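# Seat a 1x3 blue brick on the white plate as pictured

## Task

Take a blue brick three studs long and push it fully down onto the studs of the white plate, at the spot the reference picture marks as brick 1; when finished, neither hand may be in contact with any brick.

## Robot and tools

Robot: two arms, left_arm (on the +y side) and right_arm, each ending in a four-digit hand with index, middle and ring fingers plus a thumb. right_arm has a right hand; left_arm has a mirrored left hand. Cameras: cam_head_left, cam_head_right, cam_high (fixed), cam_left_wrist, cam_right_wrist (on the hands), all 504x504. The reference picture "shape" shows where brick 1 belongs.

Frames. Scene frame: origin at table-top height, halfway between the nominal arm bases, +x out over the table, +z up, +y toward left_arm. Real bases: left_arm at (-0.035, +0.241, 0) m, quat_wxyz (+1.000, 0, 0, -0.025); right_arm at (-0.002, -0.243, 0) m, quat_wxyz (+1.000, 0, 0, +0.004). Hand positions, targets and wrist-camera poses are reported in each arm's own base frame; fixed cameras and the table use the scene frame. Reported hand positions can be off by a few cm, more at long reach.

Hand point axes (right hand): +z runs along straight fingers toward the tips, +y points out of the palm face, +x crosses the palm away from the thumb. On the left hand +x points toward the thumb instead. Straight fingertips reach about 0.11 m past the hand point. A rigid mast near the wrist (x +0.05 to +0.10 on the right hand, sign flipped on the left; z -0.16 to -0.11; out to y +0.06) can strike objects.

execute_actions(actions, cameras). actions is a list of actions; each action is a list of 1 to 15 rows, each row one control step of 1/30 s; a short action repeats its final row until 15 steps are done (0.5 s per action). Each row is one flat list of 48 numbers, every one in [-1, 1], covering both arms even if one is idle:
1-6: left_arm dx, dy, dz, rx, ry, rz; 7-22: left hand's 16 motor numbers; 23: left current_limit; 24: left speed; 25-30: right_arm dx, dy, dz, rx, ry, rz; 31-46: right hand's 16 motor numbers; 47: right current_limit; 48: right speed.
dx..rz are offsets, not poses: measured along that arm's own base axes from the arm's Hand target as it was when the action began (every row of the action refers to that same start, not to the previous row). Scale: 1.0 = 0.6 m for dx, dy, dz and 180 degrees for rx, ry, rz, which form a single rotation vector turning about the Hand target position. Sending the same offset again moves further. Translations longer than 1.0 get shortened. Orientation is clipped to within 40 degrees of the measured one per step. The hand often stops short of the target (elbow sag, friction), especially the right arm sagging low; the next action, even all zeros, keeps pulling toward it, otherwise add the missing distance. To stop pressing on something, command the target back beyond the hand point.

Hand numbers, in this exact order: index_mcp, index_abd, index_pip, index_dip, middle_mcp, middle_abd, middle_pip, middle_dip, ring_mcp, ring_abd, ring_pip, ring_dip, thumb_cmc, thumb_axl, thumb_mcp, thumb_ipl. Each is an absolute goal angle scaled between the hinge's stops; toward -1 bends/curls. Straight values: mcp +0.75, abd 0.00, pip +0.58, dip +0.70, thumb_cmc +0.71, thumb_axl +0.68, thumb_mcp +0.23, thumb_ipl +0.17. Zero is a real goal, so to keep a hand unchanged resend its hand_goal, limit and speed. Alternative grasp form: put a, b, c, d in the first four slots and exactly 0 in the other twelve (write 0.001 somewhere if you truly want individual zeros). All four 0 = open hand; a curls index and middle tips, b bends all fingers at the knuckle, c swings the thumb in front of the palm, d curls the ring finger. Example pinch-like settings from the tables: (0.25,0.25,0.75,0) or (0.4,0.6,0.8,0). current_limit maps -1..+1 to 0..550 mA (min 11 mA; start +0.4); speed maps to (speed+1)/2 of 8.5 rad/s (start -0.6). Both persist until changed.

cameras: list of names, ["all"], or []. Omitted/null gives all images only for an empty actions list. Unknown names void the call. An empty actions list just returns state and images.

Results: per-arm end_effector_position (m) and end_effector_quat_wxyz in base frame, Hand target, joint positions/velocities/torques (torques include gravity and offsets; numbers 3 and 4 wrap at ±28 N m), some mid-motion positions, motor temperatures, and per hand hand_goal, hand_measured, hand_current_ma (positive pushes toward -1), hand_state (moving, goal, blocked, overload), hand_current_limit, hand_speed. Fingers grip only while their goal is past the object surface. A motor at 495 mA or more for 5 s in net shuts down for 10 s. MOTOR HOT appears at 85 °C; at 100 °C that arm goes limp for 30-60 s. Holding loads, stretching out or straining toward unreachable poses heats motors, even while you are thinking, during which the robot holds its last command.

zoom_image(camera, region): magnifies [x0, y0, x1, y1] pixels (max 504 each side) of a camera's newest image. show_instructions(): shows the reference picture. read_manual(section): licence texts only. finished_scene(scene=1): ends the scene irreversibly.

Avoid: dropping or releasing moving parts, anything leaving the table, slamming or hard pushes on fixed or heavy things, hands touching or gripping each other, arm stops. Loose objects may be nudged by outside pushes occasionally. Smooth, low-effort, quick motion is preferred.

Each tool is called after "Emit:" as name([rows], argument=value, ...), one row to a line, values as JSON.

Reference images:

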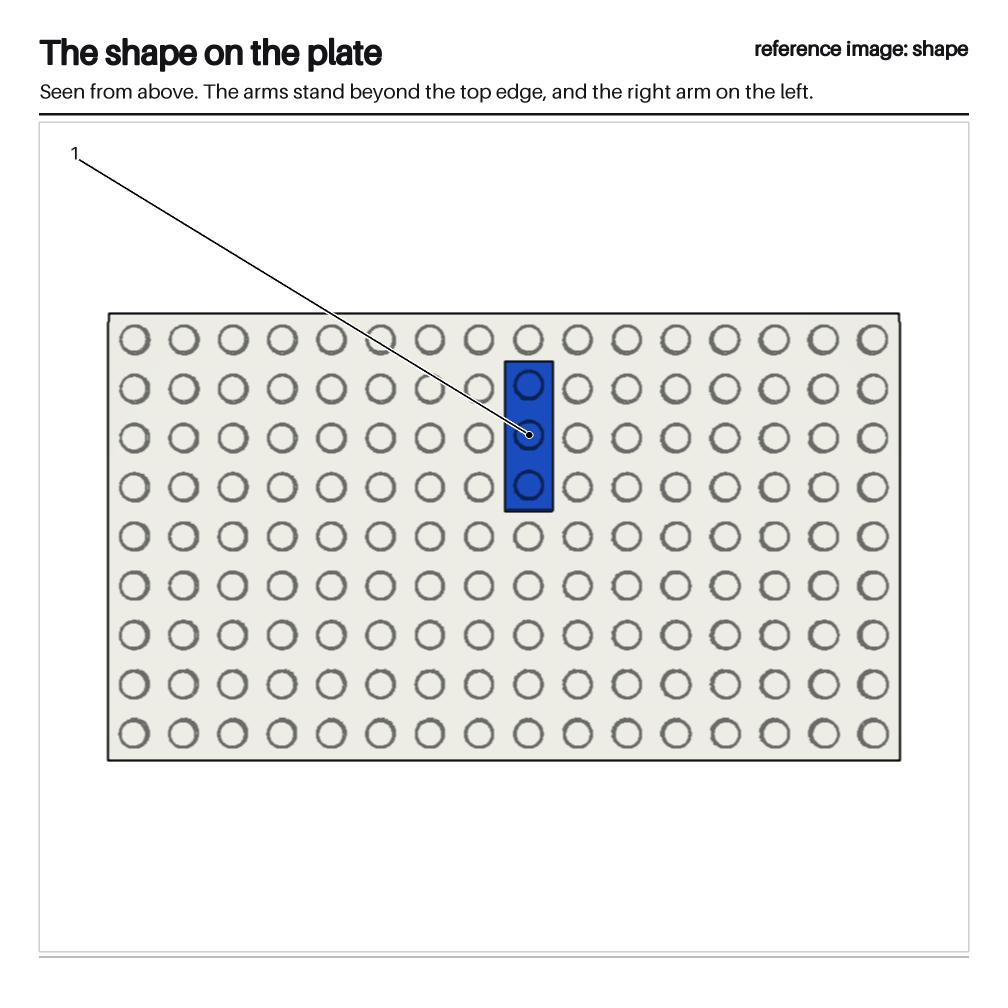

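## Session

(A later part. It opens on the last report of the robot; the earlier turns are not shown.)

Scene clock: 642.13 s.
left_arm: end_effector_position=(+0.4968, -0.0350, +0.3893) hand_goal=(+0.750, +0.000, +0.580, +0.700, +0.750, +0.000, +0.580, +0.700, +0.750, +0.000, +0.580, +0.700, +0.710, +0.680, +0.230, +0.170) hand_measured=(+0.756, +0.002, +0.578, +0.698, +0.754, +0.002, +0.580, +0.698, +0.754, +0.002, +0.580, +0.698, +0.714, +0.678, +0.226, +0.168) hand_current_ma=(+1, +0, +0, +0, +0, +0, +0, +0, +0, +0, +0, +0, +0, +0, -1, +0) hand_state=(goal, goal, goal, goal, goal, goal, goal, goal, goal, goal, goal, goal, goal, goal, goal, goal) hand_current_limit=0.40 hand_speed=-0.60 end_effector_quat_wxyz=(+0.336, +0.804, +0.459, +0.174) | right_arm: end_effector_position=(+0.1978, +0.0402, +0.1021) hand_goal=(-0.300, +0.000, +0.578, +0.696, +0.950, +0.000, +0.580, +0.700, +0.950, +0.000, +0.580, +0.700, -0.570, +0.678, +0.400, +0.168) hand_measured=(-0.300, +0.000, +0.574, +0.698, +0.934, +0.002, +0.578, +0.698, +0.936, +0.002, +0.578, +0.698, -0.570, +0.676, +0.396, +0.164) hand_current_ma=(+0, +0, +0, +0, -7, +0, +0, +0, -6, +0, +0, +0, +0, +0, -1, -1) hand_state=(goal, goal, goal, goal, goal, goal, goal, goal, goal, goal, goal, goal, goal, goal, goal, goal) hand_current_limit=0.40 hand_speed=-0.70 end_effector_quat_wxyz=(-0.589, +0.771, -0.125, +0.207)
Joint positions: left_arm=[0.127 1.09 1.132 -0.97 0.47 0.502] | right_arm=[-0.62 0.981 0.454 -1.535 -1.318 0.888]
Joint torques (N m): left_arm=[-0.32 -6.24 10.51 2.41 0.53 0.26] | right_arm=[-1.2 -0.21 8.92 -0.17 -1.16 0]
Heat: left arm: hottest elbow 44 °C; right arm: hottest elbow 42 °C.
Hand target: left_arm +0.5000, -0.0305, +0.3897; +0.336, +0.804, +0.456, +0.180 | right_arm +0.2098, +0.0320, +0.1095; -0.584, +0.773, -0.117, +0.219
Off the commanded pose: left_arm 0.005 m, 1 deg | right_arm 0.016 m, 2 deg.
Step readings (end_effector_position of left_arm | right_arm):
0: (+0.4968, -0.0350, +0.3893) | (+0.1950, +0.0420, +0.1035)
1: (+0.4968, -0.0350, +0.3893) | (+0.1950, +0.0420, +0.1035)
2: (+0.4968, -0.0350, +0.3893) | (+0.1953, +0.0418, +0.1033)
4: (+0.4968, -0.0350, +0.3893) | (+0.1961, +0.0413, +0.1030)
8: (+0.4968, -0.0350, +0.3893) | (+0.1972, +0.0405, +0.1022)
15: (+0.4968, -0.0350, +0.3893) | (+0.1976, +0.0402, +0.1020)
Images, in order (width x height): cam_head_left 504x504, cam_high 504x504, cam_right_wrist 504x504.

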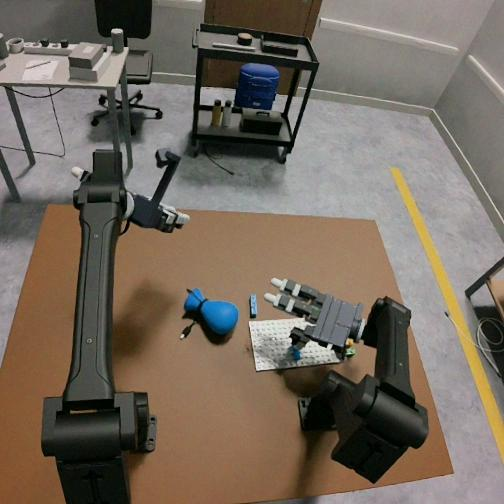

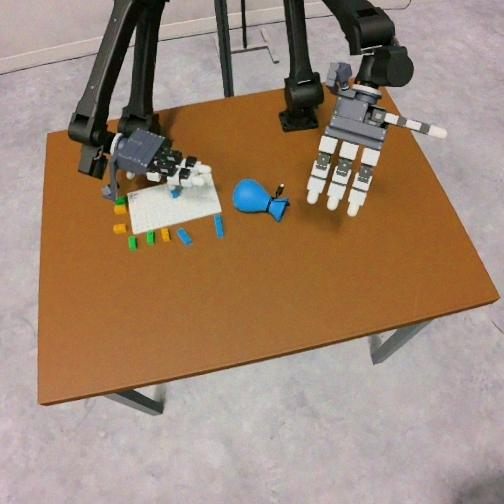

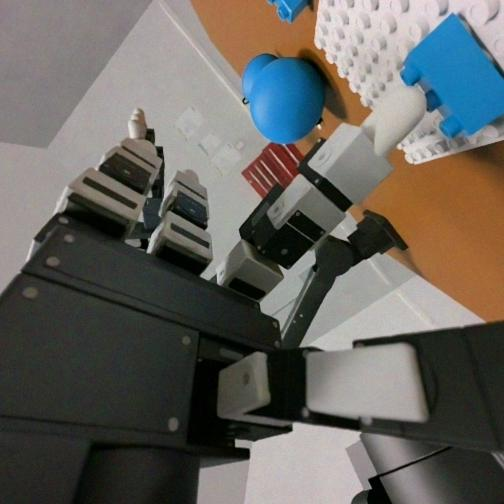

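Emit:
execute_actions([
  [[0,0,0,0,0,0,0,0,0,0,0,0,0,0,0,0,0,0,0,0,0,0,0.4,-0.6,-0.01,0.007,0.012,0,0,0,-0.3,0,0.577,0.696,0.95,0,0.58,0.7,0.95,0,0.58,0.7,-0.571,0.677,0.4,0.168,0.4,-0.7]],
], cameras=["cam_head_left","cam_high","cam_right_wrist"])

Emit:
zoom_image(camera="cam_right_wrist", region=[344, 0, 504, 160])

Scene clock: 645.53 s.
left_arm: end_effector_position=(+0.4968, -0.0350, +0.3893) hand_goal=(+0.750, +0.000, +0.580, +0.700, +0.750, +0.000, +0.580, +0.700, +0.750, +0.000, +0.580, +0.700, +0.710, +0.680, +0.230, +0.170) hand_measured=(+0.756, +0.002, +0.578, +0.698, +0.754, +0.002, +0.580, +0.698, +0.754, +0.002, +0.580, +0.698, +0.714, +0.678, +0.226, +0.168) hand_current_ma=(+1, +0, +0, +0, +0, +0, +0, +0, +0, +0, +0, +0, +0, +0, -1, +0) hand_state=(goal, goal, goal, goal, goal, goal, goal, goal, goal, goal, goal, goal, goal, goal, goal, goal) hand_current_limit=0.40 hand_speed=-0.60 end_effector_quat_wxyz=(+0.336, +0.804, +0.459, +0.174) | right_arm: end_effector_position=(+0.1966, +0.0410, +0.1053) hand_goal=(-0.300, +0.000, +0.578, +0.696, +0.950, +0.000, +0.580, +0.700, +0.950, +0.000, +0.580, +0.700, -0.570, +0.678, +0.400, +0.168) hand_measured=(-0.300, +0.000, +0.574, +0.698, +0.934, +0.002, +0.578, +0.698, +0.936, +0.002, +0.578, +0.698, -0.570, +0.676, +0.396, +0.164) hand_current_ma=(+0, +0, +0, +0, -7, +0, +0, +0, -6, +0, +0, +0, +0, +0, -1, -1) hand_state=(goal, goal, goal, goal, goal, goal, goal, goal, goal, goal, goal, goal, goal, goal, goal, goal) hand_current_limit=0.40 hand_speed=-0.70 end_effector_quat_wxyz=(-0.587, +0.772, -0.121, +0.211)
Joint positions: left_arm=[0.127 1.09 1.132 -0.97 0.47 0.502] | right_arm=[-0.62 0.959 0.454 -1.545 -1.319 0.889]
Joint torques (N m): left_arm=[-0.26 -6.3 10.55 2.43 0.53 0.26] | right_arm=[-1.08 -1.49 8.9 -1.1 -1.19 0.06]
Heat: left arm: hottest elbow 44 °C; right arm: hottest elbow 42 °C.
Hand target: left_arm +0.5000, -0.0305, +0.3897; +0.336, +0.804, +0.456, +0.180 | right_arm +0.2038, +0.0362, +0.1167; -0.584, +0.773, -0.117, +0.219
Off the commanded pose: left_arm 0.005 m, 1 deg | right_arm 0.014 m, 1 deg.
Step readings (end_effector_position of left_arm | right_arm):
0: (+0.4968, -0.0350, +0.3893) | (+0.1978, +0.0402, +0.1021)
1: (+0.4968, -0.0350, +0.3893) | (+0.1978, +0.0402, +0.1021)
2: (+0.4968, -0.0350, +0.3893) | (+0.1978, +0.0402, +0.1021)
4: (+0.4968, -0.0350, +0.3893) | (+0.1978, +0.0402, +0.1024)
8: (+0.4968, -0.0350, +0.3893) | (+0.1974, +0.0405, +0.1042)
15: (+0.4968, -0.0350, +0.3893) | (+0.1968, +0.0409, +0.1053)
Images, in order (width x height): cam_head_left 504x504, cam_high 504x504, cam_right_wrist 504x504.

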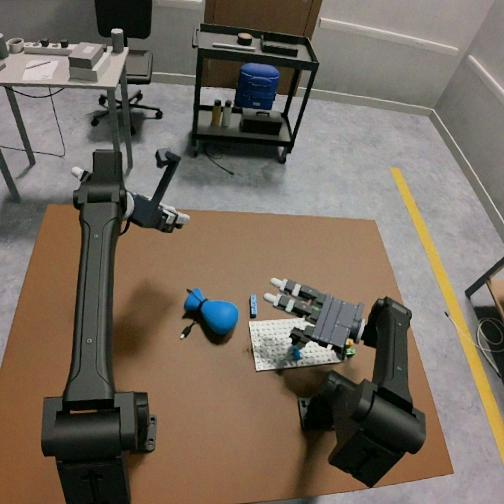

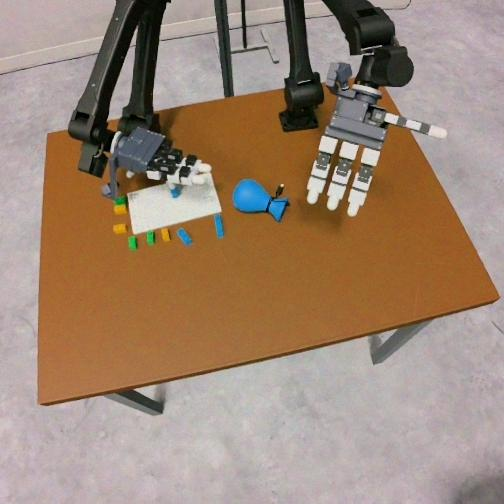

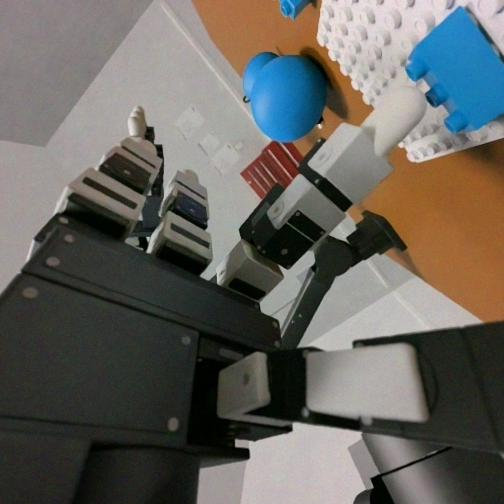

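Scaled by 3.150 from the camera's 504x504 image, which has a finer 720x720 frame.

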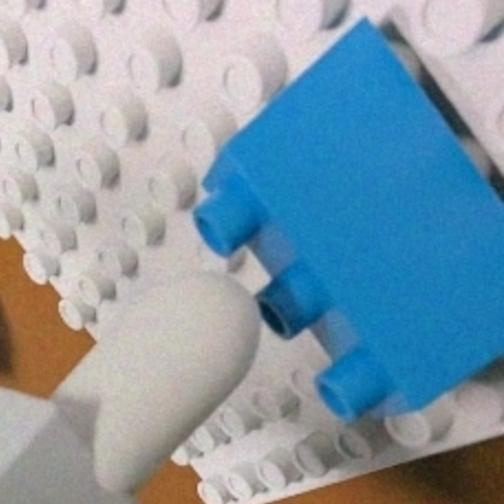

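Emit:
execute_actions([
  [[0,0,0,0,0,0,0,0,0,0,0,0,0,0,0,0,0,0,0,0,0,0,0.4,-0.6,-0.015,0,0.002,0,0,0,-0.3,0,0.577,0.696,0.95,0,0.58,0.7,0.95,0,0.58,0.7,-0.571,0.677,0.4,0.168,0.4,-0.7]],
], cameras=["cam_head_left","cam_high","cam_right_wrist"])

Emit:
zoom_image(camera="cam_right_wrist", region=[344, 0, 504, 160])

Scene clock: 650.13 s.
left_arm: end_effector_position=(+0.4968, -0.0350, +0.3893) hand_goal=(+0.750, +0.000, +0.580, +0.700, +0.750, +0.000, +0.580, +0.700, +0.750, +0.000, +0.580, +0.700, +0.710, +0.680, +0.230, +0.170) hand_measured=(+0.756, +0.002, +0.578, +0.698, +0.754, +0.002, +0.580, +0.698, +0.754, +0.002, +0.580, +0.698, +0.714, +0.678, +0.226, +0.168) hand_current_ma=(+1, +0, +0, +0, +0, +0, +0, +0, +0, +0, +0, +0, +0, +0, -1, +0) hand_state=(goal, goal, goal, goal, goal, goal, goal, goal, goal, goal, goal, goal, goal, goal, goal, goal) hand_current_limit=0.40 hand_speed=-0.60 end_effector_quat_wxyz=(+0.336, +0.804, +0.459, +0.174) | right_arm: end_effector_position=(+0.1885, +0.0430, +0.1106) hand_goal=(-0.300, +0.000, +0.578, +0.696, +0.950, +0.000, +0.580, +0.700, +0.950, +0.000, +0.580, +0.700, -0.570, +0.678, +0.400, +0.168) hand_measured=(-0.300, +0.000, +0.574, +0.698, +0.934, +0.002, +0.578, +0.698, +0.936, +0.002, +0.578, +0.698, -0.570, +0.676, +0.396, +0.164) hand_current_ma=(+0, +0, +0, +0, -7, +0, +0, +0, -6, +0, +0, +0, +0, +0, -1, -1) hand_state=(goal, goal, goal, goal, goal, goal, goal, goal, goal, goal, goal, goal, goal, goal, goal, goal) hand_current_limit=0.40 hand_speed=-0.70 end_effector_quat_wxyz=(-0.589, +0.771, -0.124, +0.209)
Joint positions: left_arm=[0.127 1.09 1.132 -0.97 0.47 0.502] | right_arm=[-0.641 0.946 0.454 -1.633 -1.31 0.819]
Joint torques (N m): left_arm=[-0.26 -6.24 10.54 2.44 0.52 0.25] | right_arm=[-1.73 -0.38 8.39 -1.31 -0.86 -0.19]
Heat: left arm: hottest elbow 44 °C; right arm: hottest elbow 42 °C.
Hand target: left_arm +0.5000, -0.0305, +0.3897; +0.336, +0.804, +0.456, +0.180 | right_arm +0.1948, +0.0362, +0.1178; -0.584, +0.773, -0.117, +0.219
Off the commanded pose: left_arm 0.005 m, 1 deg | right_arm 0.012 m, 1 deg.
Step readings (end_effector_position of left_arm | right_arm):
0: (+0.4968, -0.0350, +0.3893) | (+0.1966, +0.0410, +0.1053)
1: (+0.4968, -0.0350, +0.3893) | (+0.1964, +0.0412, +0.1054)
2: (+0.4968, -0.0350, +0.3893) | (+0.1955, +0.0419, +0.1058)
4: (+0.4968, -0.0350, +0.3893) | (+0.1929, +0.0432, +0.1070)
8: (+0.4968, -0.0350, +0.3893) | (+0.1895, +0.0435, +0.1091)
15: (+0.4968, -0.0350, +0.3893) | (+0.1882, +0.0434, +0.1102)
Images, in order (width x height): cam_head_left 504x504, cam_high 504x504, cam_right_wrist 504x504.

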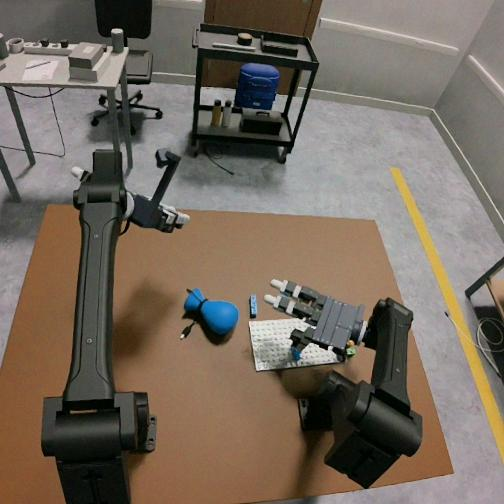

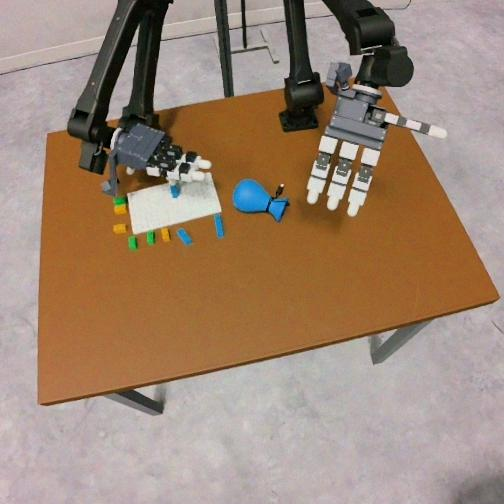

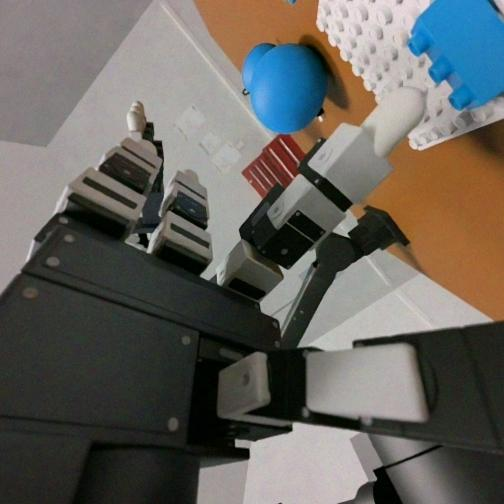

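Scaled by 3.150 from the camera's 504x504 image, which has a finer 720x720 frame.

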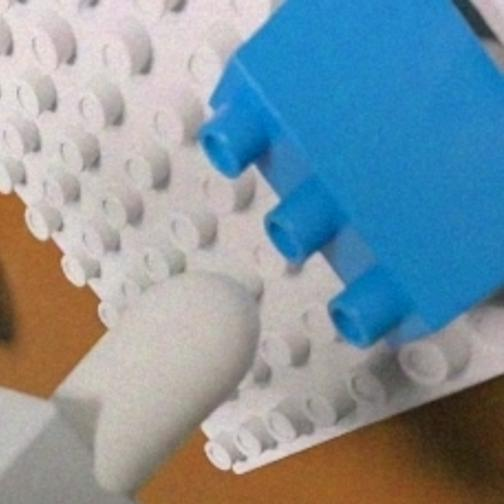

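Emit:
execute_actions([
  [[0,0,0,0,0,0,0,0,0,0,0,0,0,0,0,0,0,0,0,0,0,0,0.4,-0.6,0.001,0.0,-0.02,0,0,0,-0.3,0,0.577,0.696,0.95,0,0.58,0.7,0.95,0,0.58,0.7,-0.571,0.677,0.4,0.168,0.4,-0.7]],
], cameras=["cam_head_left","cam_high","cam_right_wrist"])

Emit:
zoom_image(camera="cam_right_wrist", region=[344, 0, 504, 160])

Scene clock: 652.83 s.
left_arm: end_effector_position=(+0.4968, -0.0350, +0.3893) hand_goal=(+0.750, +0.000, +0.580, +0.700, +0.750, +0.000, +0.580, +0.700, +0.750, +0.000, +0.580, +0.700, +0.710, +0.680, +0.230, +0.170) hand_measured=(+0.756, +0.002, +0.578, +0.698, +0.754, +0.002, +0.580, +0.698, +0.754, +0.002, +0.580, +0.698, +0.714, +0.678, +0.226, +0.168) hand_current_ma=(+1, +0, +0, +0, +0, +0, +0, +0, +0, +0, +0, +0, +0, +0, -1, +0) hand_state=(goal, goal, goal, goal, goal, goal, goal, goal, goal, goal, goal, goal, goal, goal, goal, goal) hand_current_limit=0.40 hand_speed=-0.60 end_effector_quat_wxyz=(+0.336, +0.804, +0.459, +0.174) | right_arm: end_effector_position=(+0.1920, +0.0402, +0.1068) hand_goal=(-0.300, +0.000, +0.578, +0.696, +0.950, +0.000, +0.580, +0.700, +0.950, +0.000, +0.580, +0.700, -0.570, +0.678, +0.400, +0.168) hand_measured=(-0.300, +0.000, +0.574, +0.698, +0.934, +0.002, +0.578, +0.698, +0.936, +0.002, +0.578, +0.698, -0.570, +0.676, +0.396, +0.164) hand_current_ma=(+0, +0, +0, +0, -7, +0, +0, +0, -6, +0, +0, +0, +0, +0, -1, -1) hand_state=(goal, goal, goal, goal, goal, goal, goal, goal, goal, goal, goal, goal, goal, goal, goal, goal) hand_current_limit=0.40 hand_speed=-0.70 end_effector_quat_wxyz=(-0.588, +0.771, -0.121, +0.213)
Joint positions: left_arm=[0.127 1.09 1.132 -0.97 0.47 0.502] | right_arm=[-0.643 0.969 0.454 -1.615 -1.309 0.805]
Joint torques (N m): left_arm=[-0.26 -6.3 10.54 2.41 0.52 0.25] | right_arm=[-1.79 0.03 6.69 -0.39 -0.88 -0.17]
Heat: left arm: hottest elbow 44 °C; right arm: hottest elbow 42 °C.
Hand target: left_arm +0.5000, -0.0305, +0.3897; +0.336, +0.804, +0.456, +0.180 | right_arm +0.1953, +0.0362, +0.1058; -0.584, +0.773, -0.117, +0.219
Off the commanded pose: left_arm 0.005 m, 1 deg | right_arm 0.005 m, 1 deg.
Step readings (end_effector_position of left_arm | right_arm):
0: (+0.4968, -0.0350, +0.3893) | (+0.1886, +0.0430, +0.1106)
1: (+0.4968, -0.0350, +0.3893) | (+0.1886, +0.0430, +0.1106)
2: (+0.4968, -0.0350, +0.3893) | (+0.1886, +0.0430, +0.1105)
4: (+0.4968, -0.0350, +0.3893) | (+0.1891, +0.0426, +0.1101)
8: (+0.4968, -0.0350, +0.3893) | (+0.1907, +0.0411, +0.1079)
15: (+0.4968, -0.0350, +0.3893) | (+0.1918, +0.0403, +0.1069)
Images, in order (width x height): cam_head_left 504x504, cam_high 504x504, cam_right_wrist 504x504.

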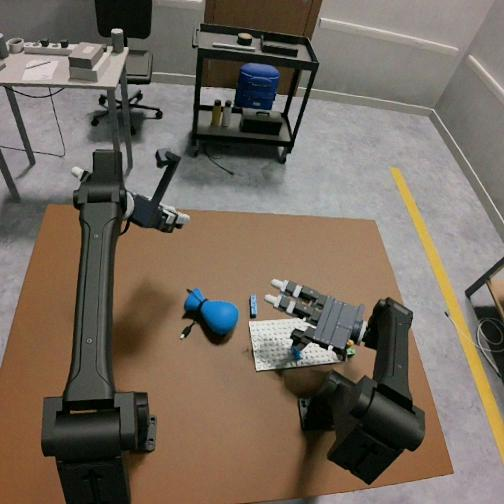

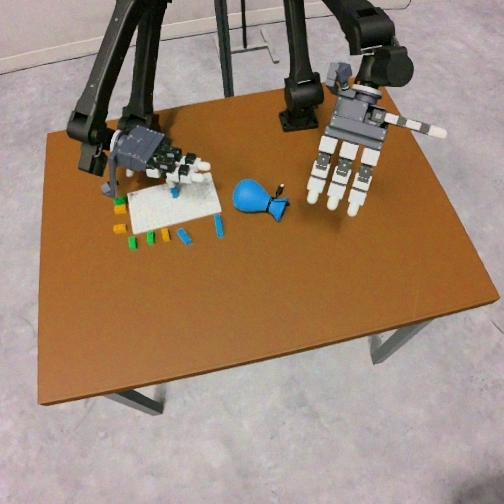

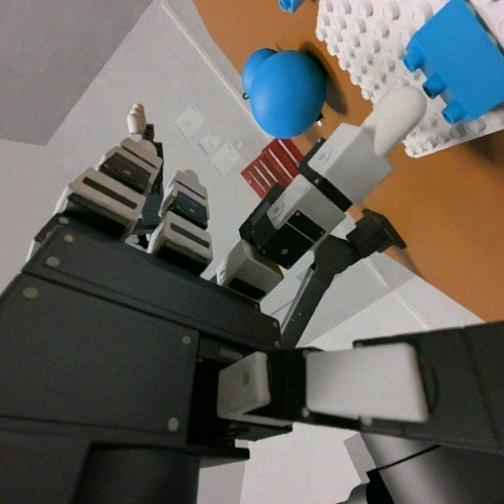

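Scaled by 3.150 from the camera's 504x504 image, which has a finer 720x720 frame.

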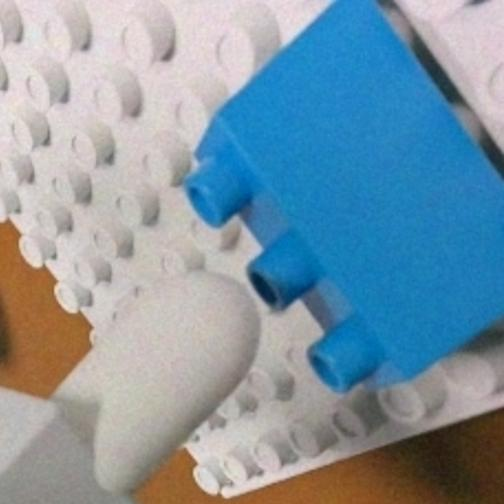

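Emit:
execute_actions([
  [[0,0,0,0,0,0,0,0,0,0,0,0,0,0,0,0,0,0,0,0,0,0,0.4,-0.6,-0.004,0.004,-0.015,0,0,0,-0.3,0,0.577,0.696,0.95,0,0.58,0.7,0.95,0,0.58,0.7,-0.571,0.677,0.4,0.168,0.4,-0.7]],
], cameras=["cam_head_left","cam_high","cam_right_wrist"])

Emit:
zoom_image(camera="cam_right_wrist", region=[344, 0, 504, 160])

Scene clock: 654.67 s.
left_arm: end_effector_position=(+0.4968, -0.0350, +0.3893) hand_goal=(+0.750, +0.000, +0.580, +0.700, +0.750, +0.000, +0.580, +0.700, +0.750, +0.000, +0.580, +0.700, +0.710, +0.680, +0.230, +0.170) hand_measured=(+0.756, +0.002, +0.578, +0.698, +0.754, +0.002, +0.580, +0.698, +0.754, +0.002, +0.580, +0.698, +0.714, +0.678, +0.226, +0.168) hand_current_ma=(+1, +0, +0, +0, +0, +0, +0, +0, +0, +0, +0, +0, +0, +0, -1, +0) hand_state=(goal, goal, goal, goal, goal, goal, goal, goal, goal, goal, goal, goal, goal, goal, goal, goal) hand_current_limit=0.40 hand_speed=-0.60 end_effector_quat_wxyz=(+0.336, +0.804, +0.459, +0.174) | right_arm: end_effector_position=(+0.1939, +0.0388, +0.1019) hand_goal=(-0.300, +0.000, +0.578, +0.696, +0.950, +0.000, +0.580, +0.700, +0.950, +0.000, +0.580, +0.700, -0.570, +0.678, +0.400, +0.168) hand_measured=(-0.308, -0.002, +0.574, +0.696, +0.934, +0.002, +0.578, +0.698, +0.936, +0.002, +0.578, +0.698, -0.570, +0.676, +0.396, +0.164) hand_current_ma=(-2, +0, +0, +0, -7, +0, +0, +0, -6, +0, +0, +0, +0, +0, -1, -1) hand_state=(goal, goal, goal, goal, goal, goal, goal, goal, goal, goal, goal, goal, goal, goal, goal, goal) hand_current_limit=0.40 hand_speed=-0.70 end_effector_quat_wxyz=(-0.584, +0.773, -0.115, +0.219)
Joint positions: left_arm=[0.127 1.09 1.132 -0.97 0.47 0.502] | right_arm=[-0.643 0.973 0.445 -1.583 -1.309 0.805]
Joint torques (N m): left_arm=[-0.21 -6.24 10.55 2.43 0.52 0.25] | right_arm=[-1.55 0.09 5.55 -0.18 -0.94 -0.09]
Heat: left arm: hottest elbow 44 °C; right arm: hottest elbow 42 °C.
Hand target: left_arm +0.5000, -0.0305, +0.3897; +0.336, +0.804, +0.456, +0.180 | right_arm +0.1929, +0.0386, +0.0968; -0.584, +0.773, -0.117, +0.219
Off the commanded pose: left_arm 0.005 m, 1 deg | right_arm 0.005 m, 0 deg.
Step readings (end_effector_position of left_arm | right_arm):
0: (+0.4968, -0.0350, +0.3893) | (+0.1920, +0.0402, +0.1068)
1: (+0.4968, -0.0350, +0.3893) | (+0.1921, +0.0401, +0.1068)
2: (+0.4968, -0.0350, +0.3893) | (+0.1926, +0.0398, +0.1066)
4: (+0.4968, -0.0350, +0.3893) | (+0.1936, +0.0390, +0.1055)
8: (+0.4968, -0.0350, +0.3893) | (+0.1933, +0.0392, +0.1024)
15: (+0.4968, -0.0350, +0.3893) | (+0.1938, +0.0388, +0.1020)
Images, in order (width x height): cam_head_left 504x504, cam_high 504x504, cam_right_wrist 504x504.

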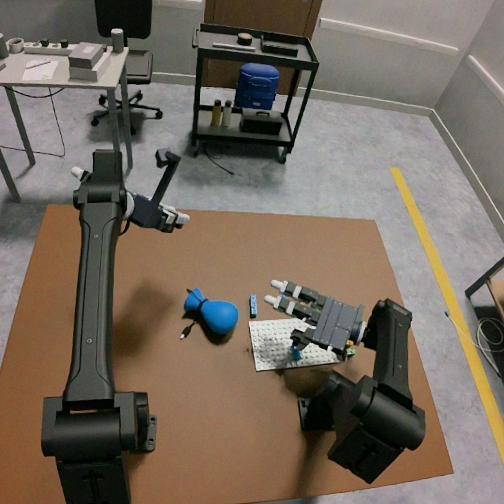

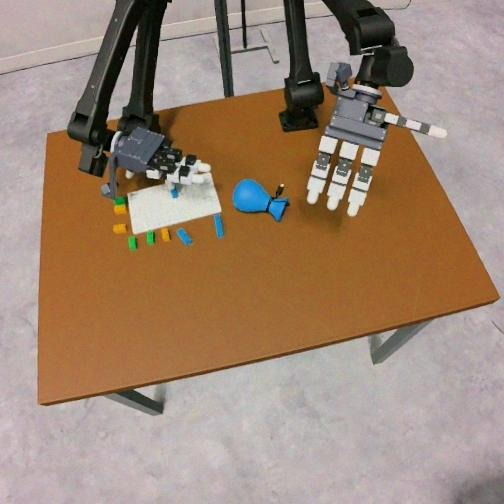

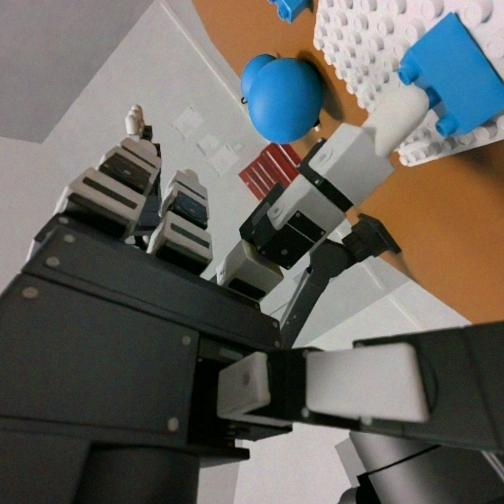

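Scaled by 3.150 from the camera's 504x504 image, which has a finer 720x720 frame.

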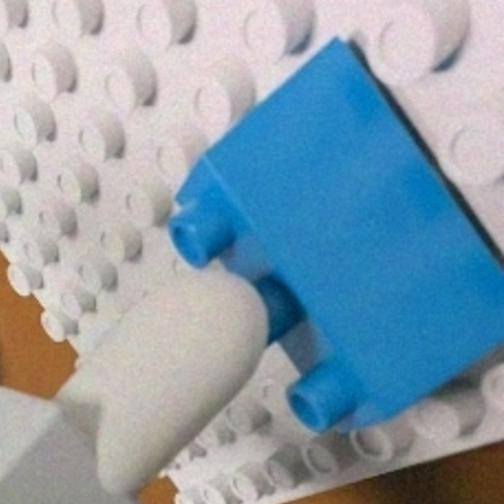

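Emit:
execute_actions([
  [[0,0,0,0,0,0,0,0,0,0,0,0,0,0,0,0,0,0,0,0,0,0,0.4,-0.6,0,0,-0.015,0,0,0,-0.3,0,0.577,0.696,0.95,0,0.58,0.7,0.95,0,0.58,0.7,-0.571,0.677,0.4,0.168,0.4,-0.7]],
], cameras=["cam_head_left","cam_high","cam_right_wrist"])

Emit:
zoom_image(camera="cam_right_wrist", region=[344, 0, 504, 160])

Scene clock: 656.67 s.
left_arm: end_effector_position=(+0.4968, -0.0350, +0.3893) hand_goal=(+0.750, +0.000, +0.580, +0.700, +0.750, +0.000, +0.580, +0.700, +0.750, +0.000, +0.580, +0.700, +0.710, +0.680, +0.230, +0.170) hand_measured=(+0.756, +0.002, +0.578, +0.698, +0.754, +0.002, +0.580, +0.698, +0.754, +0.002, +0.580, +0.698, +0.714, +0.678, +0.226, +0.168) hand_current_ma=(+1, +0, +0, +0, +0, +0, +0, +0, +0, +0, +0, +0, +0, +0, -1, +0) hand_state=(goal, goal, goal, goal, goal, goal, goal, goal, goal, goal, goal, goal, goal, goal, goal, goal) hand_current_limit=0.40 hand_speed=-0.60 end_effector_quat_wxyz=(+0.336, +0.804, +0.459, +0.174) | right_arm: end_effector_position=(+0.1962, +0.0385, +0.0989) hand_goal=(-0.300, +0.000, +0.578, +0.696, +0.950, +0.000, +0.580, +0.700, +0.950, +0.000, +0.580, +0.700, -0.570, +0.678, +0.400, +0.168) hand_measured=(-0.326, -0.010, +0.562, +0.688, +0.934, +0.002, +0.578, +0.698, +0.936, +0.002, +0.578, +0.698, -0.570, +0.676, +0.396, +0.164) hand_current_ma=(-16, -2, -6, -2, -7, +0, +0, +0, -6, +0, +0, +0, +0, +0, -1, -1) hand_state=(blocked, goal, goal, goal, goal, goal, goal, goal, goal, goal, goal, goal, goal, goal, goal, goal) hand_current_limit=0.40 hand_speed=-0.70 end_effector_quat_wxyz=(-0.587, +0.770, -0.117, +0.222)
Joint positions: left_arm=[0.127 1.09 1.132 -0.97 0.47 0.502] | right_arm=[-0.643 0.987 0.44 -1.562 -1.319 0.808]
Joint torques (N m): left_arm=[-0.21 -6.24 10.55 2.43 0.53 0.25] | right_arm=[-1.61 0.44 4.62 0.39 -0.51 -0.13]
Heat: left arm: hottest elbow 44 °C; right arm: hottest elbow 41 °C.
Hand target: left_arm +0.5000, -0.0305, +0.3897; +0.336, +0.804, +0.456, +0.180 | right_arm +0.1929, +0.0386, +0.0878; -0.584, +0.773, -0.117, +0.219
Off the commanded pose: left_arm 0.005 m, 1 deg | right_arm 0.012 m, 1 deg.
Step readings (end_effector_position of left_arm | right_arm):
0: (+0.4968, -0.0350, +0.3893) | (+0.1939, +0.0388, +0.1019)
1: (+0.4968, -0.0350, +0.3893) | (+0.1939, +0.0387, +0.1019)
2: (+0.4968, -0.0350, +0.3893) | (+0.1940, +0.0387, +0.1014)
4: (+0.4968, -0.0350, +0.3893) | (+0.1947, +0.0387, +0.1005)
8: (+0.4968, -0.0350, +0.3893) | (+0.1960, +0.0384, +0.0991)
15: (+0.4968, -0.0350, +0.3893) | (+0.1962, +0.0386, +0.0989)
Images, in order (width x height): cam_head_left 504x504, cam_high 504x504, cam_right_wrist 504x504.

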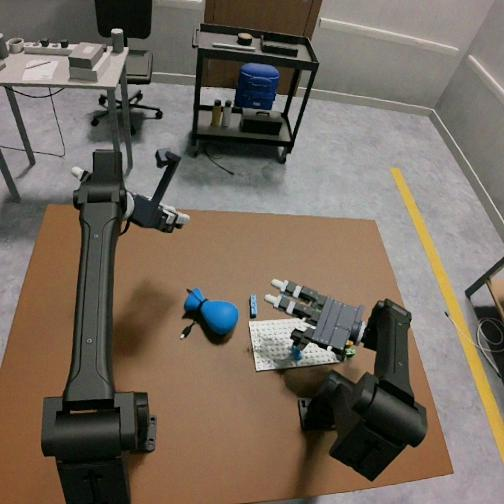

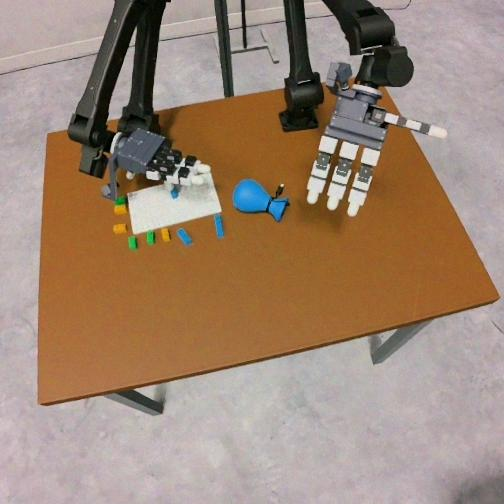

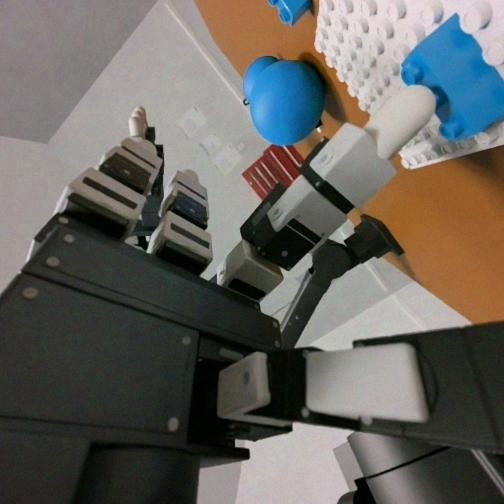

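Scaled by 3.150 from the camera's 504x504 image, which has a finer 720x720 frame.

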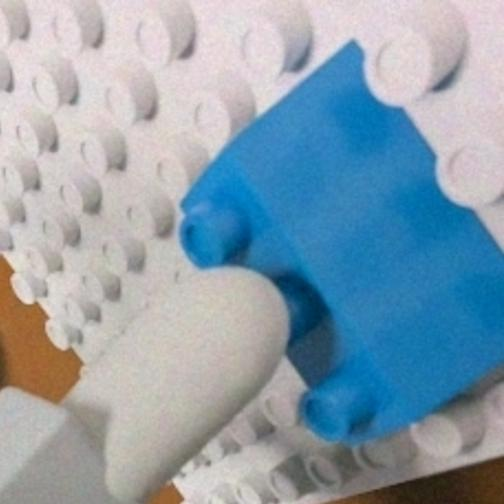

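Emit:
execute_actions([
  [[0,0,0,0,0,0,0,0,0,0,0,0,0,0,0,0,0,0,0,0,0,0,0.4,-0.6,-0.003,0,-0.017,0,0,0,-0.3,0,0.577,0.696,0.95,0,0.58,0.7,0.95,0,0.58,0.7,-0.571,0.677,0.4,0.168,0.4,-0.7]],
], cameras=["cam_head_left","cam_high","cam_right_wrist"])

Emit:
zoom_image(camera="cam_right_wrist", region=[344, 0, 504, 160])

Scene clock: 659.60 s.
left_arm: end_effector_position=(+0.4968, -0.0350, +0.3893) hand_goal=(+0.750, +0.000, +0.580, +0.700, +0.750, +0.000, +0.580, +0.700, +0.750, +0.000, +0.580, +0.700, +0.710, +0.680, +0.230, +0.170) hand_measured=(+0.756, +0.002, +0.578, +0.698, +0.754, +0.002, +0.580, +0.698, +0.754, +0.002, +0.580, +0.698, +0.714, +0.678, +0.226, +0.168) hand_current_ma=(+1, +0, +0, +0, +0, +0, +0, +0, +0, +0, +0, +0, +0, +0, -1, +0) hand_state=(goal, goal, goal, goal, goal, goal, goal, goal, goal, goal, goal, goal, goal, goal, goal, goal) hand_current_limit=0.40 hand_speed=-0.60 end_effector_quat_wxyz=(+0.336, +0.804, +0.459, +0.174) | right_arm: end_effector_position=(+0.1961, +0.0397, +0.0970) hand_goal=(-0.300, +0.000, +0.578, +0.696, +0.950, +0.000, +0.580, +0.700, +0.950, +0.000, +0.580, +0.700, -0.570, +0.678, +0.400, +0.168) hand_measured=(-0.334, -0.018, +0.554, +0.684, +0.934, +0.002, +0.578, +0.698, +0.936, +0.002, +0.578, +0.698, -0.570, +0.676, +0.396, +0.164) hand_current_ma=(-29, -6, -13, -3, -7, +0, +0, +0, -6, +0, +0, +0, +0, +0, -1, -1) hand_state=(blocked, goal, blocked, goal, goal, goal, goal, goal, goal, goal, goal, goal, goal, goal, goal, goal) hand_current_limit=0.40 hand_speed=-0.70 end_effector_quat_wxyz=(-0.593, +0.764, -0.127, +0.221)
Joint positions: left_arm=[0.127 1.09 1.132 -0.97 0.47 0.502] | right_arm=[-0.648 1.002 0.433 -1.558 -1.333 0.809]
Joint torques (N m): left_arm=[-0.32 -6.24 10.54 2.43 0.53 0.25] | right_arm=[-1.73 1.08 3.66 1.09 0.22 -0.33]
Heat: left arm: hottest elbow 44 °C; right arm: hottest elbow 41 °C.
Hand target: left_arm +0.5000, -0.0305, +0.3897; +0.336, +0.804, +0.456, +0.180 | right_arm +0.1911, +0.0386, +0.0776; -0.584, +0.773, -0.117, +0.219
Off the commanded pose: left_arm 0.005 m, 1 deg | right_arm 0.020 m, 2 deg.
Step readings (end_effector_position of left_arm | right_arm):
0: (+0.4968, -0.0350, +0.3893) | (+0.1962, +0.0386, +0.0989)
1: (+0.4968, -0.0350, +0.3893) | (+0.1962, +0.0385, +0.0989)
2: (+0.4968, -0.0350, +0.3893) | (+0.1960, +0.0386, +0.0985)
4: (+0.4968, -0.0350, +0.3893) | (+0.1956, +0.0394, +0.0975)
8: (+0.4968, -0.0350, +0.3893) | (+0.1959, +0.0397, +0.0970)
15: (+0.4968, -0.0350, +0.3893) | (+0.1960, +0.0398, +0.0970)
Images, in order (width x height): cam_head_left 504x504, cam_high 504x504, cam_right_wrist 504x504.

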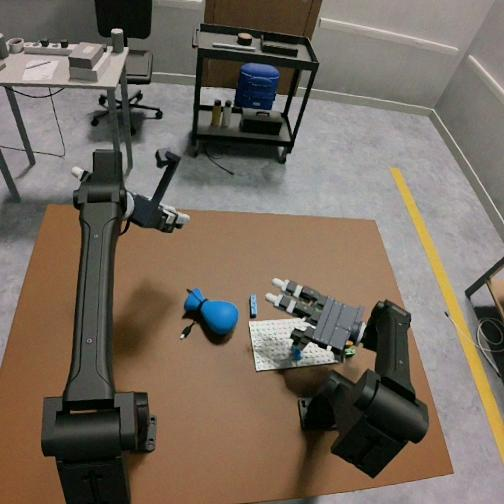

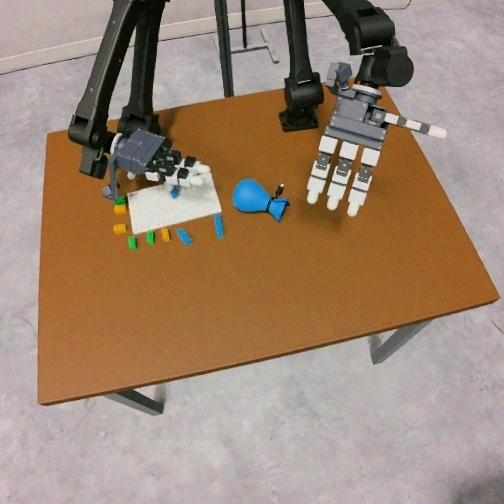

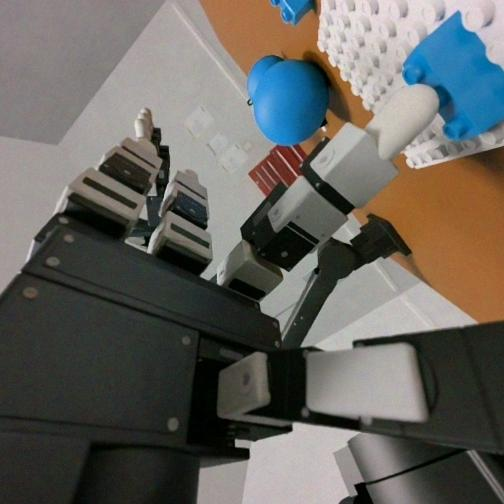

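Scaled by 3.150 from the camera's 504x504 image, which has a finer 720x720 frame.

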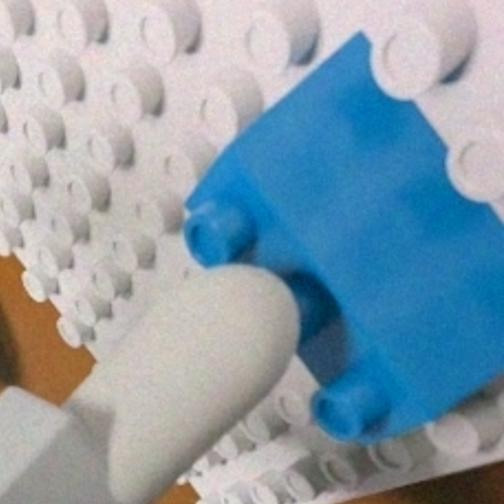

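Emit:
execute_actions([
  [[0,0,0,0,0,0,0,0,0,0,0,0,0,0,0,0,0,0,0,0,0,0,0.4,-0.6,0.006,0,0.04,0,0,0,-0.3,0,0.577,0.696,0.95,0,0.58,0.7,0.95,0,0.58,0.7,-0.571,0.677,0.4,0.168,0.4,-0.7]],
  [[0,0,0,0,0,0,0,0,0,0,0,0,0,0,0,0,0,0,0,0,0,0,0.4,-0.6,0.004,0,0.05,0,0,0,-0.3,0,0.577,0.696,0.95,0,0.58,0.7,0.95,0,0.58,0.7,-0.571,0.677,0.4,0.168,0.4,-0.7]],
  [[0,0,0,0,0,0,0,0,0,0,0,0,0,0,0,0,0,0,0,0,0,0,0.4,-0.6,0,-0.08,0.1,0,0,0,-0.3,0,0.577,0.696,0.95,0,0.58,0.7,0.95,0,0.58,0.7,-0.571,0.677,0.4,0.168,0.4,-0.7]],
], cameras=["cam_head_left","cam_head_right","cam_high","cam_right_wrist"])

Emit:
zoom_image(camera="cam_head_left", region=[244, 310, 348, 376])

Emit:
zoom_image(camera="cam_head_right", region=[244, 310, 348, 376])

Emit:
zoom_image(camera="cam_high", region=[120, 165, 230, 240])

Scene clock: 664.13 s.
left_arm: end_effector_position=(+0.4968, -0.0350, +0.3893) hand_goal=(+0.750, +0.000, +0.580, +0.700, +0.750, +0.000, +0.580, +0.700, +0.750, +0.000, +0.580, +0.700, +0.710, +0.680, +0.230, +0.170) hand_measured=(+0.756, +0.002, +0.578, +0.698, +0.754, +0.002, +0.580, +0.698, +0.754, +0.002, +0.580, +0.698, +0.714, +0.678, +0.226, +0.168) hand_current_ma=(+1, +0, +0, +0, +0, +0, +0, +0, +0, +0, +0, +0, +0, +0, -1, +0) hand_state=(goal, goal, goal, goal, goal, goal, goal, goal, goal, goal, goal, goal, goal, goal, goal, goal) hand_current_limit=0.40 hand_speed=-0.60 end_effector_quat_wxyz=(+0.336, +0.804, +0.459, +0.174) | right_arm: end_effector_position=(+0.1931, +0.0038, +0.1668) hand_goal=(-0.300, +0.000, +0.578, +0.696, +0.950, +0.000, +0.580, +0.700, +0.950, +0.000, +0.580, +0.700, -0.570, +0.678, +0.400, +0.168) hand_measured=(-0.302, -0.002, +0.574, +0.694, +0.934, +0.002, +0.578, +0.698, +0.936, +0.002, +0.578, +0.698, -0.570, +0.676, +0.396, +0.164) hand_current_ma=(+0, +0, +0, +0, -7, +0, +0, +0, -6, +0, +0, +0, +0, +0, -1, -1) hand_state=(goal, goal, goal, goal, goal, goal, goal, goal, goal, goal, goal, goal, goal, goal, goal, goal) hand_current_limit=0.40 hand_speed=-0.70 end_effector_quat_wxyz=(-0.527, +0.803, -0.172, +0.217)
Joint positions: left_arm=[0.127 1.09 1.132 -0.97 0.47 0.502] | right_arm=[-0.718 0.817 0.625 -1.679 -1.196 1.07]
Joint torques (N m): left_arm=[-0.32 -6.24 10.54 2.45 0.53 0.25] | right_arm=[-1.73 -0.85 12.08 -0.84 -0.92 0.08]
Heat: left arm: hottest elbow 44 °C; right arm: hottest elbow 41 °C.
Hand target: left_arm +0.5000, -0.0305, +0.3897; +0.336, +0.804, +0.456, +0.180 | right_arm +0.1971, -0.0094, +0.1917; -0.584, +0.773, -0.117, +0.219
Off the commanded pose: left_arm 0.005 m, 1 deg | right_arm 0.028 m, 10 deg.
joint sent to its limit (right arm) — joint 4 (wrist pitch), lower limit. The joint targets are off in position and orientation.
Step readings (end_effector_position of left_arm | right_arm):
0: (+0.4968, -0.0350, +0.3893) | (+0.1961, +0.0397, +0.0970)
1: (+0.4968, -0.0350, +0.3893) | (+0.1961, +0.0398, +0.0970)
2: (+0.4968, -0.0350, +0.3893) | (+0.1960, +0.0399, +0.0971)
4: (+0.4968, -0.0350, +0.3893) | (+0.1958, +0.0401, +0.0977)
8: (+0.4968, -0.0350, +0.3893) | (+0.1945, +0.0403, +0.0992)
15: (+0.4968, -0.0350, +0.3893) | (+0.1942, +0.0401, +0.0994)
16: (+0.4968, -0.0350, +0.3893) | (+0.1940, +0.0403, +0.0995)
17: (+0.4968, -0.0350, +0.3893) | (+0.1934, +0.0410, +0.0999)
19: (+0.4968, -0.0350, +0.3893) | (+0.1905, +0.0435, +0.1022)
23: (+0.4968, -0.0350, +0.3893) | (+0.1867, +0.0475, +0.1089)
30: (+0.4968, -0.0350, +0.3893) | (+0.1871, +0.0471, +0.1147)
31: (+0.4968, -0.0350, +0.3893) | (+0.1869, +0.0468, +0.1152)
32: (+0.4968, -0.0350, +0.3893) | (+0.1860, +0.0454, +0.1161)
34: (+0.4968, -0.0350, +0.3893) | (+0.1886, +0.0383, +0.1242)
38: (+0.4968, -0.0350, +0.3893) | (+0.2046, +0.0160, +0.1500)
45: (+0.4968, -0.0350, +0.3893) | (+0.1999, +0.0027, +0.1656)
Images, in order (width x height): cam_head_left 504x504, cam_head_right 504x504, cam_high 504x504, cam_right_wrist 504x504.

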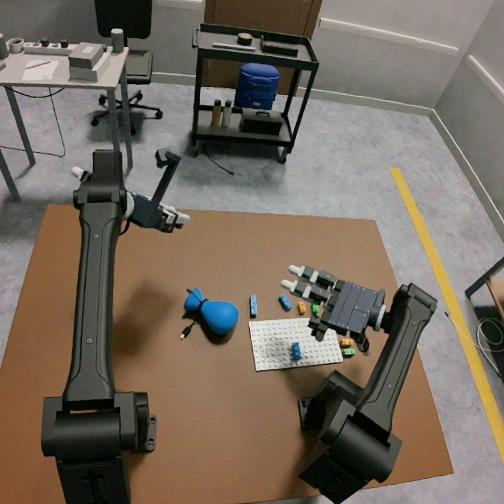

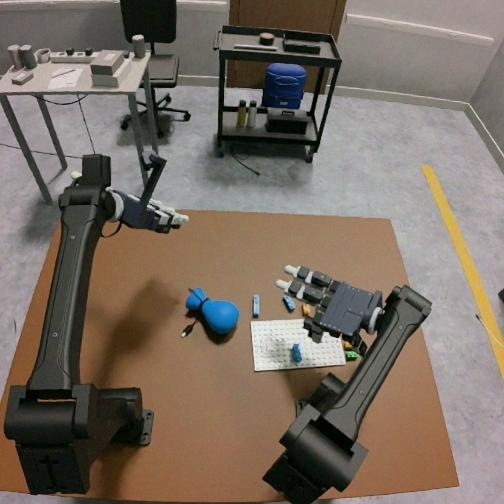

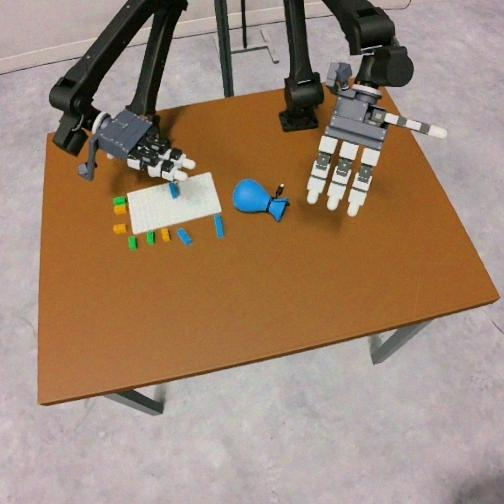

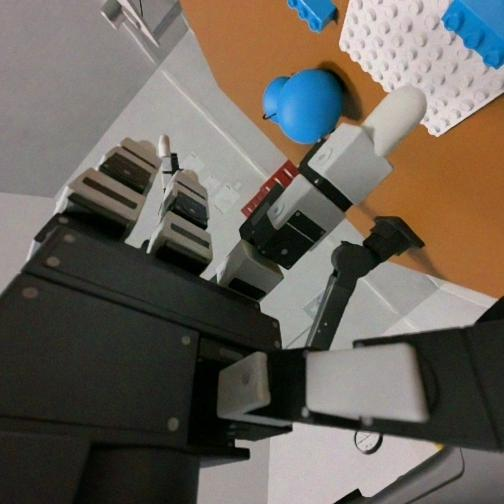

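Scaled by 4.846 from the camera's 504x504 image, which has a finer 720x720 frame.

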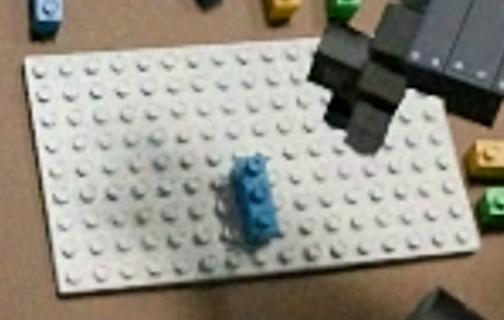

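Scaled by 4.846 from the camera's 504x504 image, which has a finer 720x720 frame.

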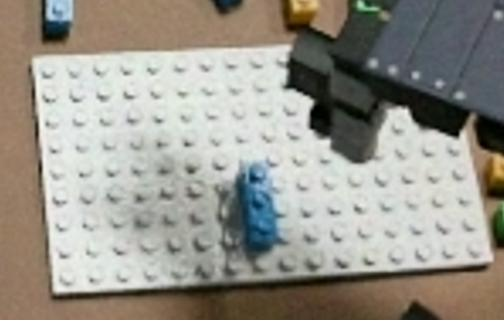

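Scaled by 4.582 from the camera's 504x504 image, which has a finer 720x720 frame.

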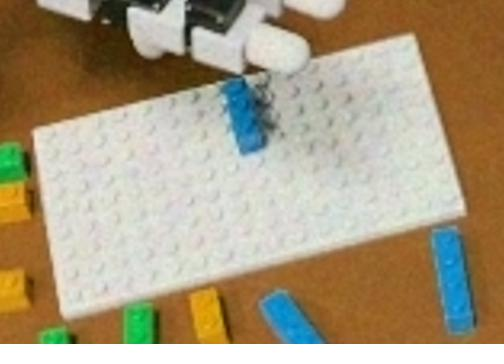

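Emit:
zoom_image(camera="cam_head_left", region=[252, 334, 348, 376])

Emit:
zoom_image(camera="cam_head_right", region=[252, 334, 348, 376])

Emit:
zoom_image(camera="cam_high", region=[124, 168, 224, 236])

Emit:
zoom_image(camera="cam_right_wrist", region=[324, 0, 504, 180])

Scaled by 5.250 from the camera's 504x504 image, which has a finer 720x720 frame.

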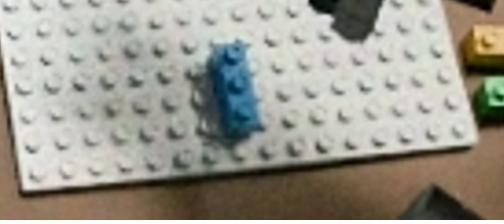

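Scaled by 5.250 from the camera's 504x504 image, which has a finer 720x720 frame.

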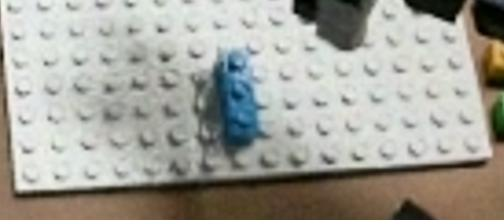

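Scaled by 5.040 from the camera's 504x504 image, which has a finer 720x720 frame.

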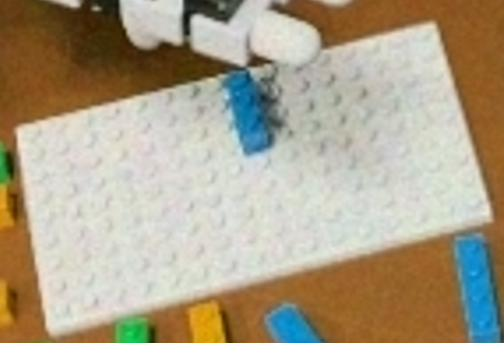

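Scaled by 2.800 from the camera's 504x504 image, which has a finer 720x720 frame.

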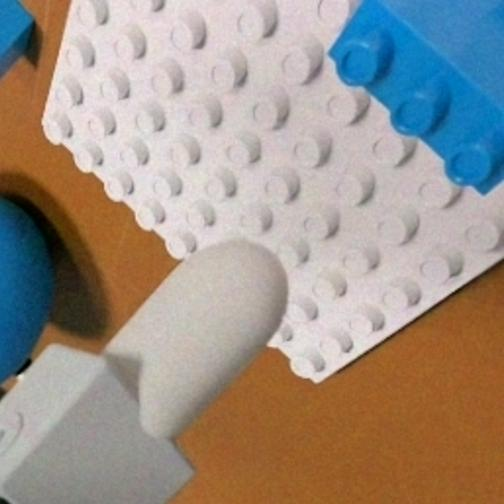

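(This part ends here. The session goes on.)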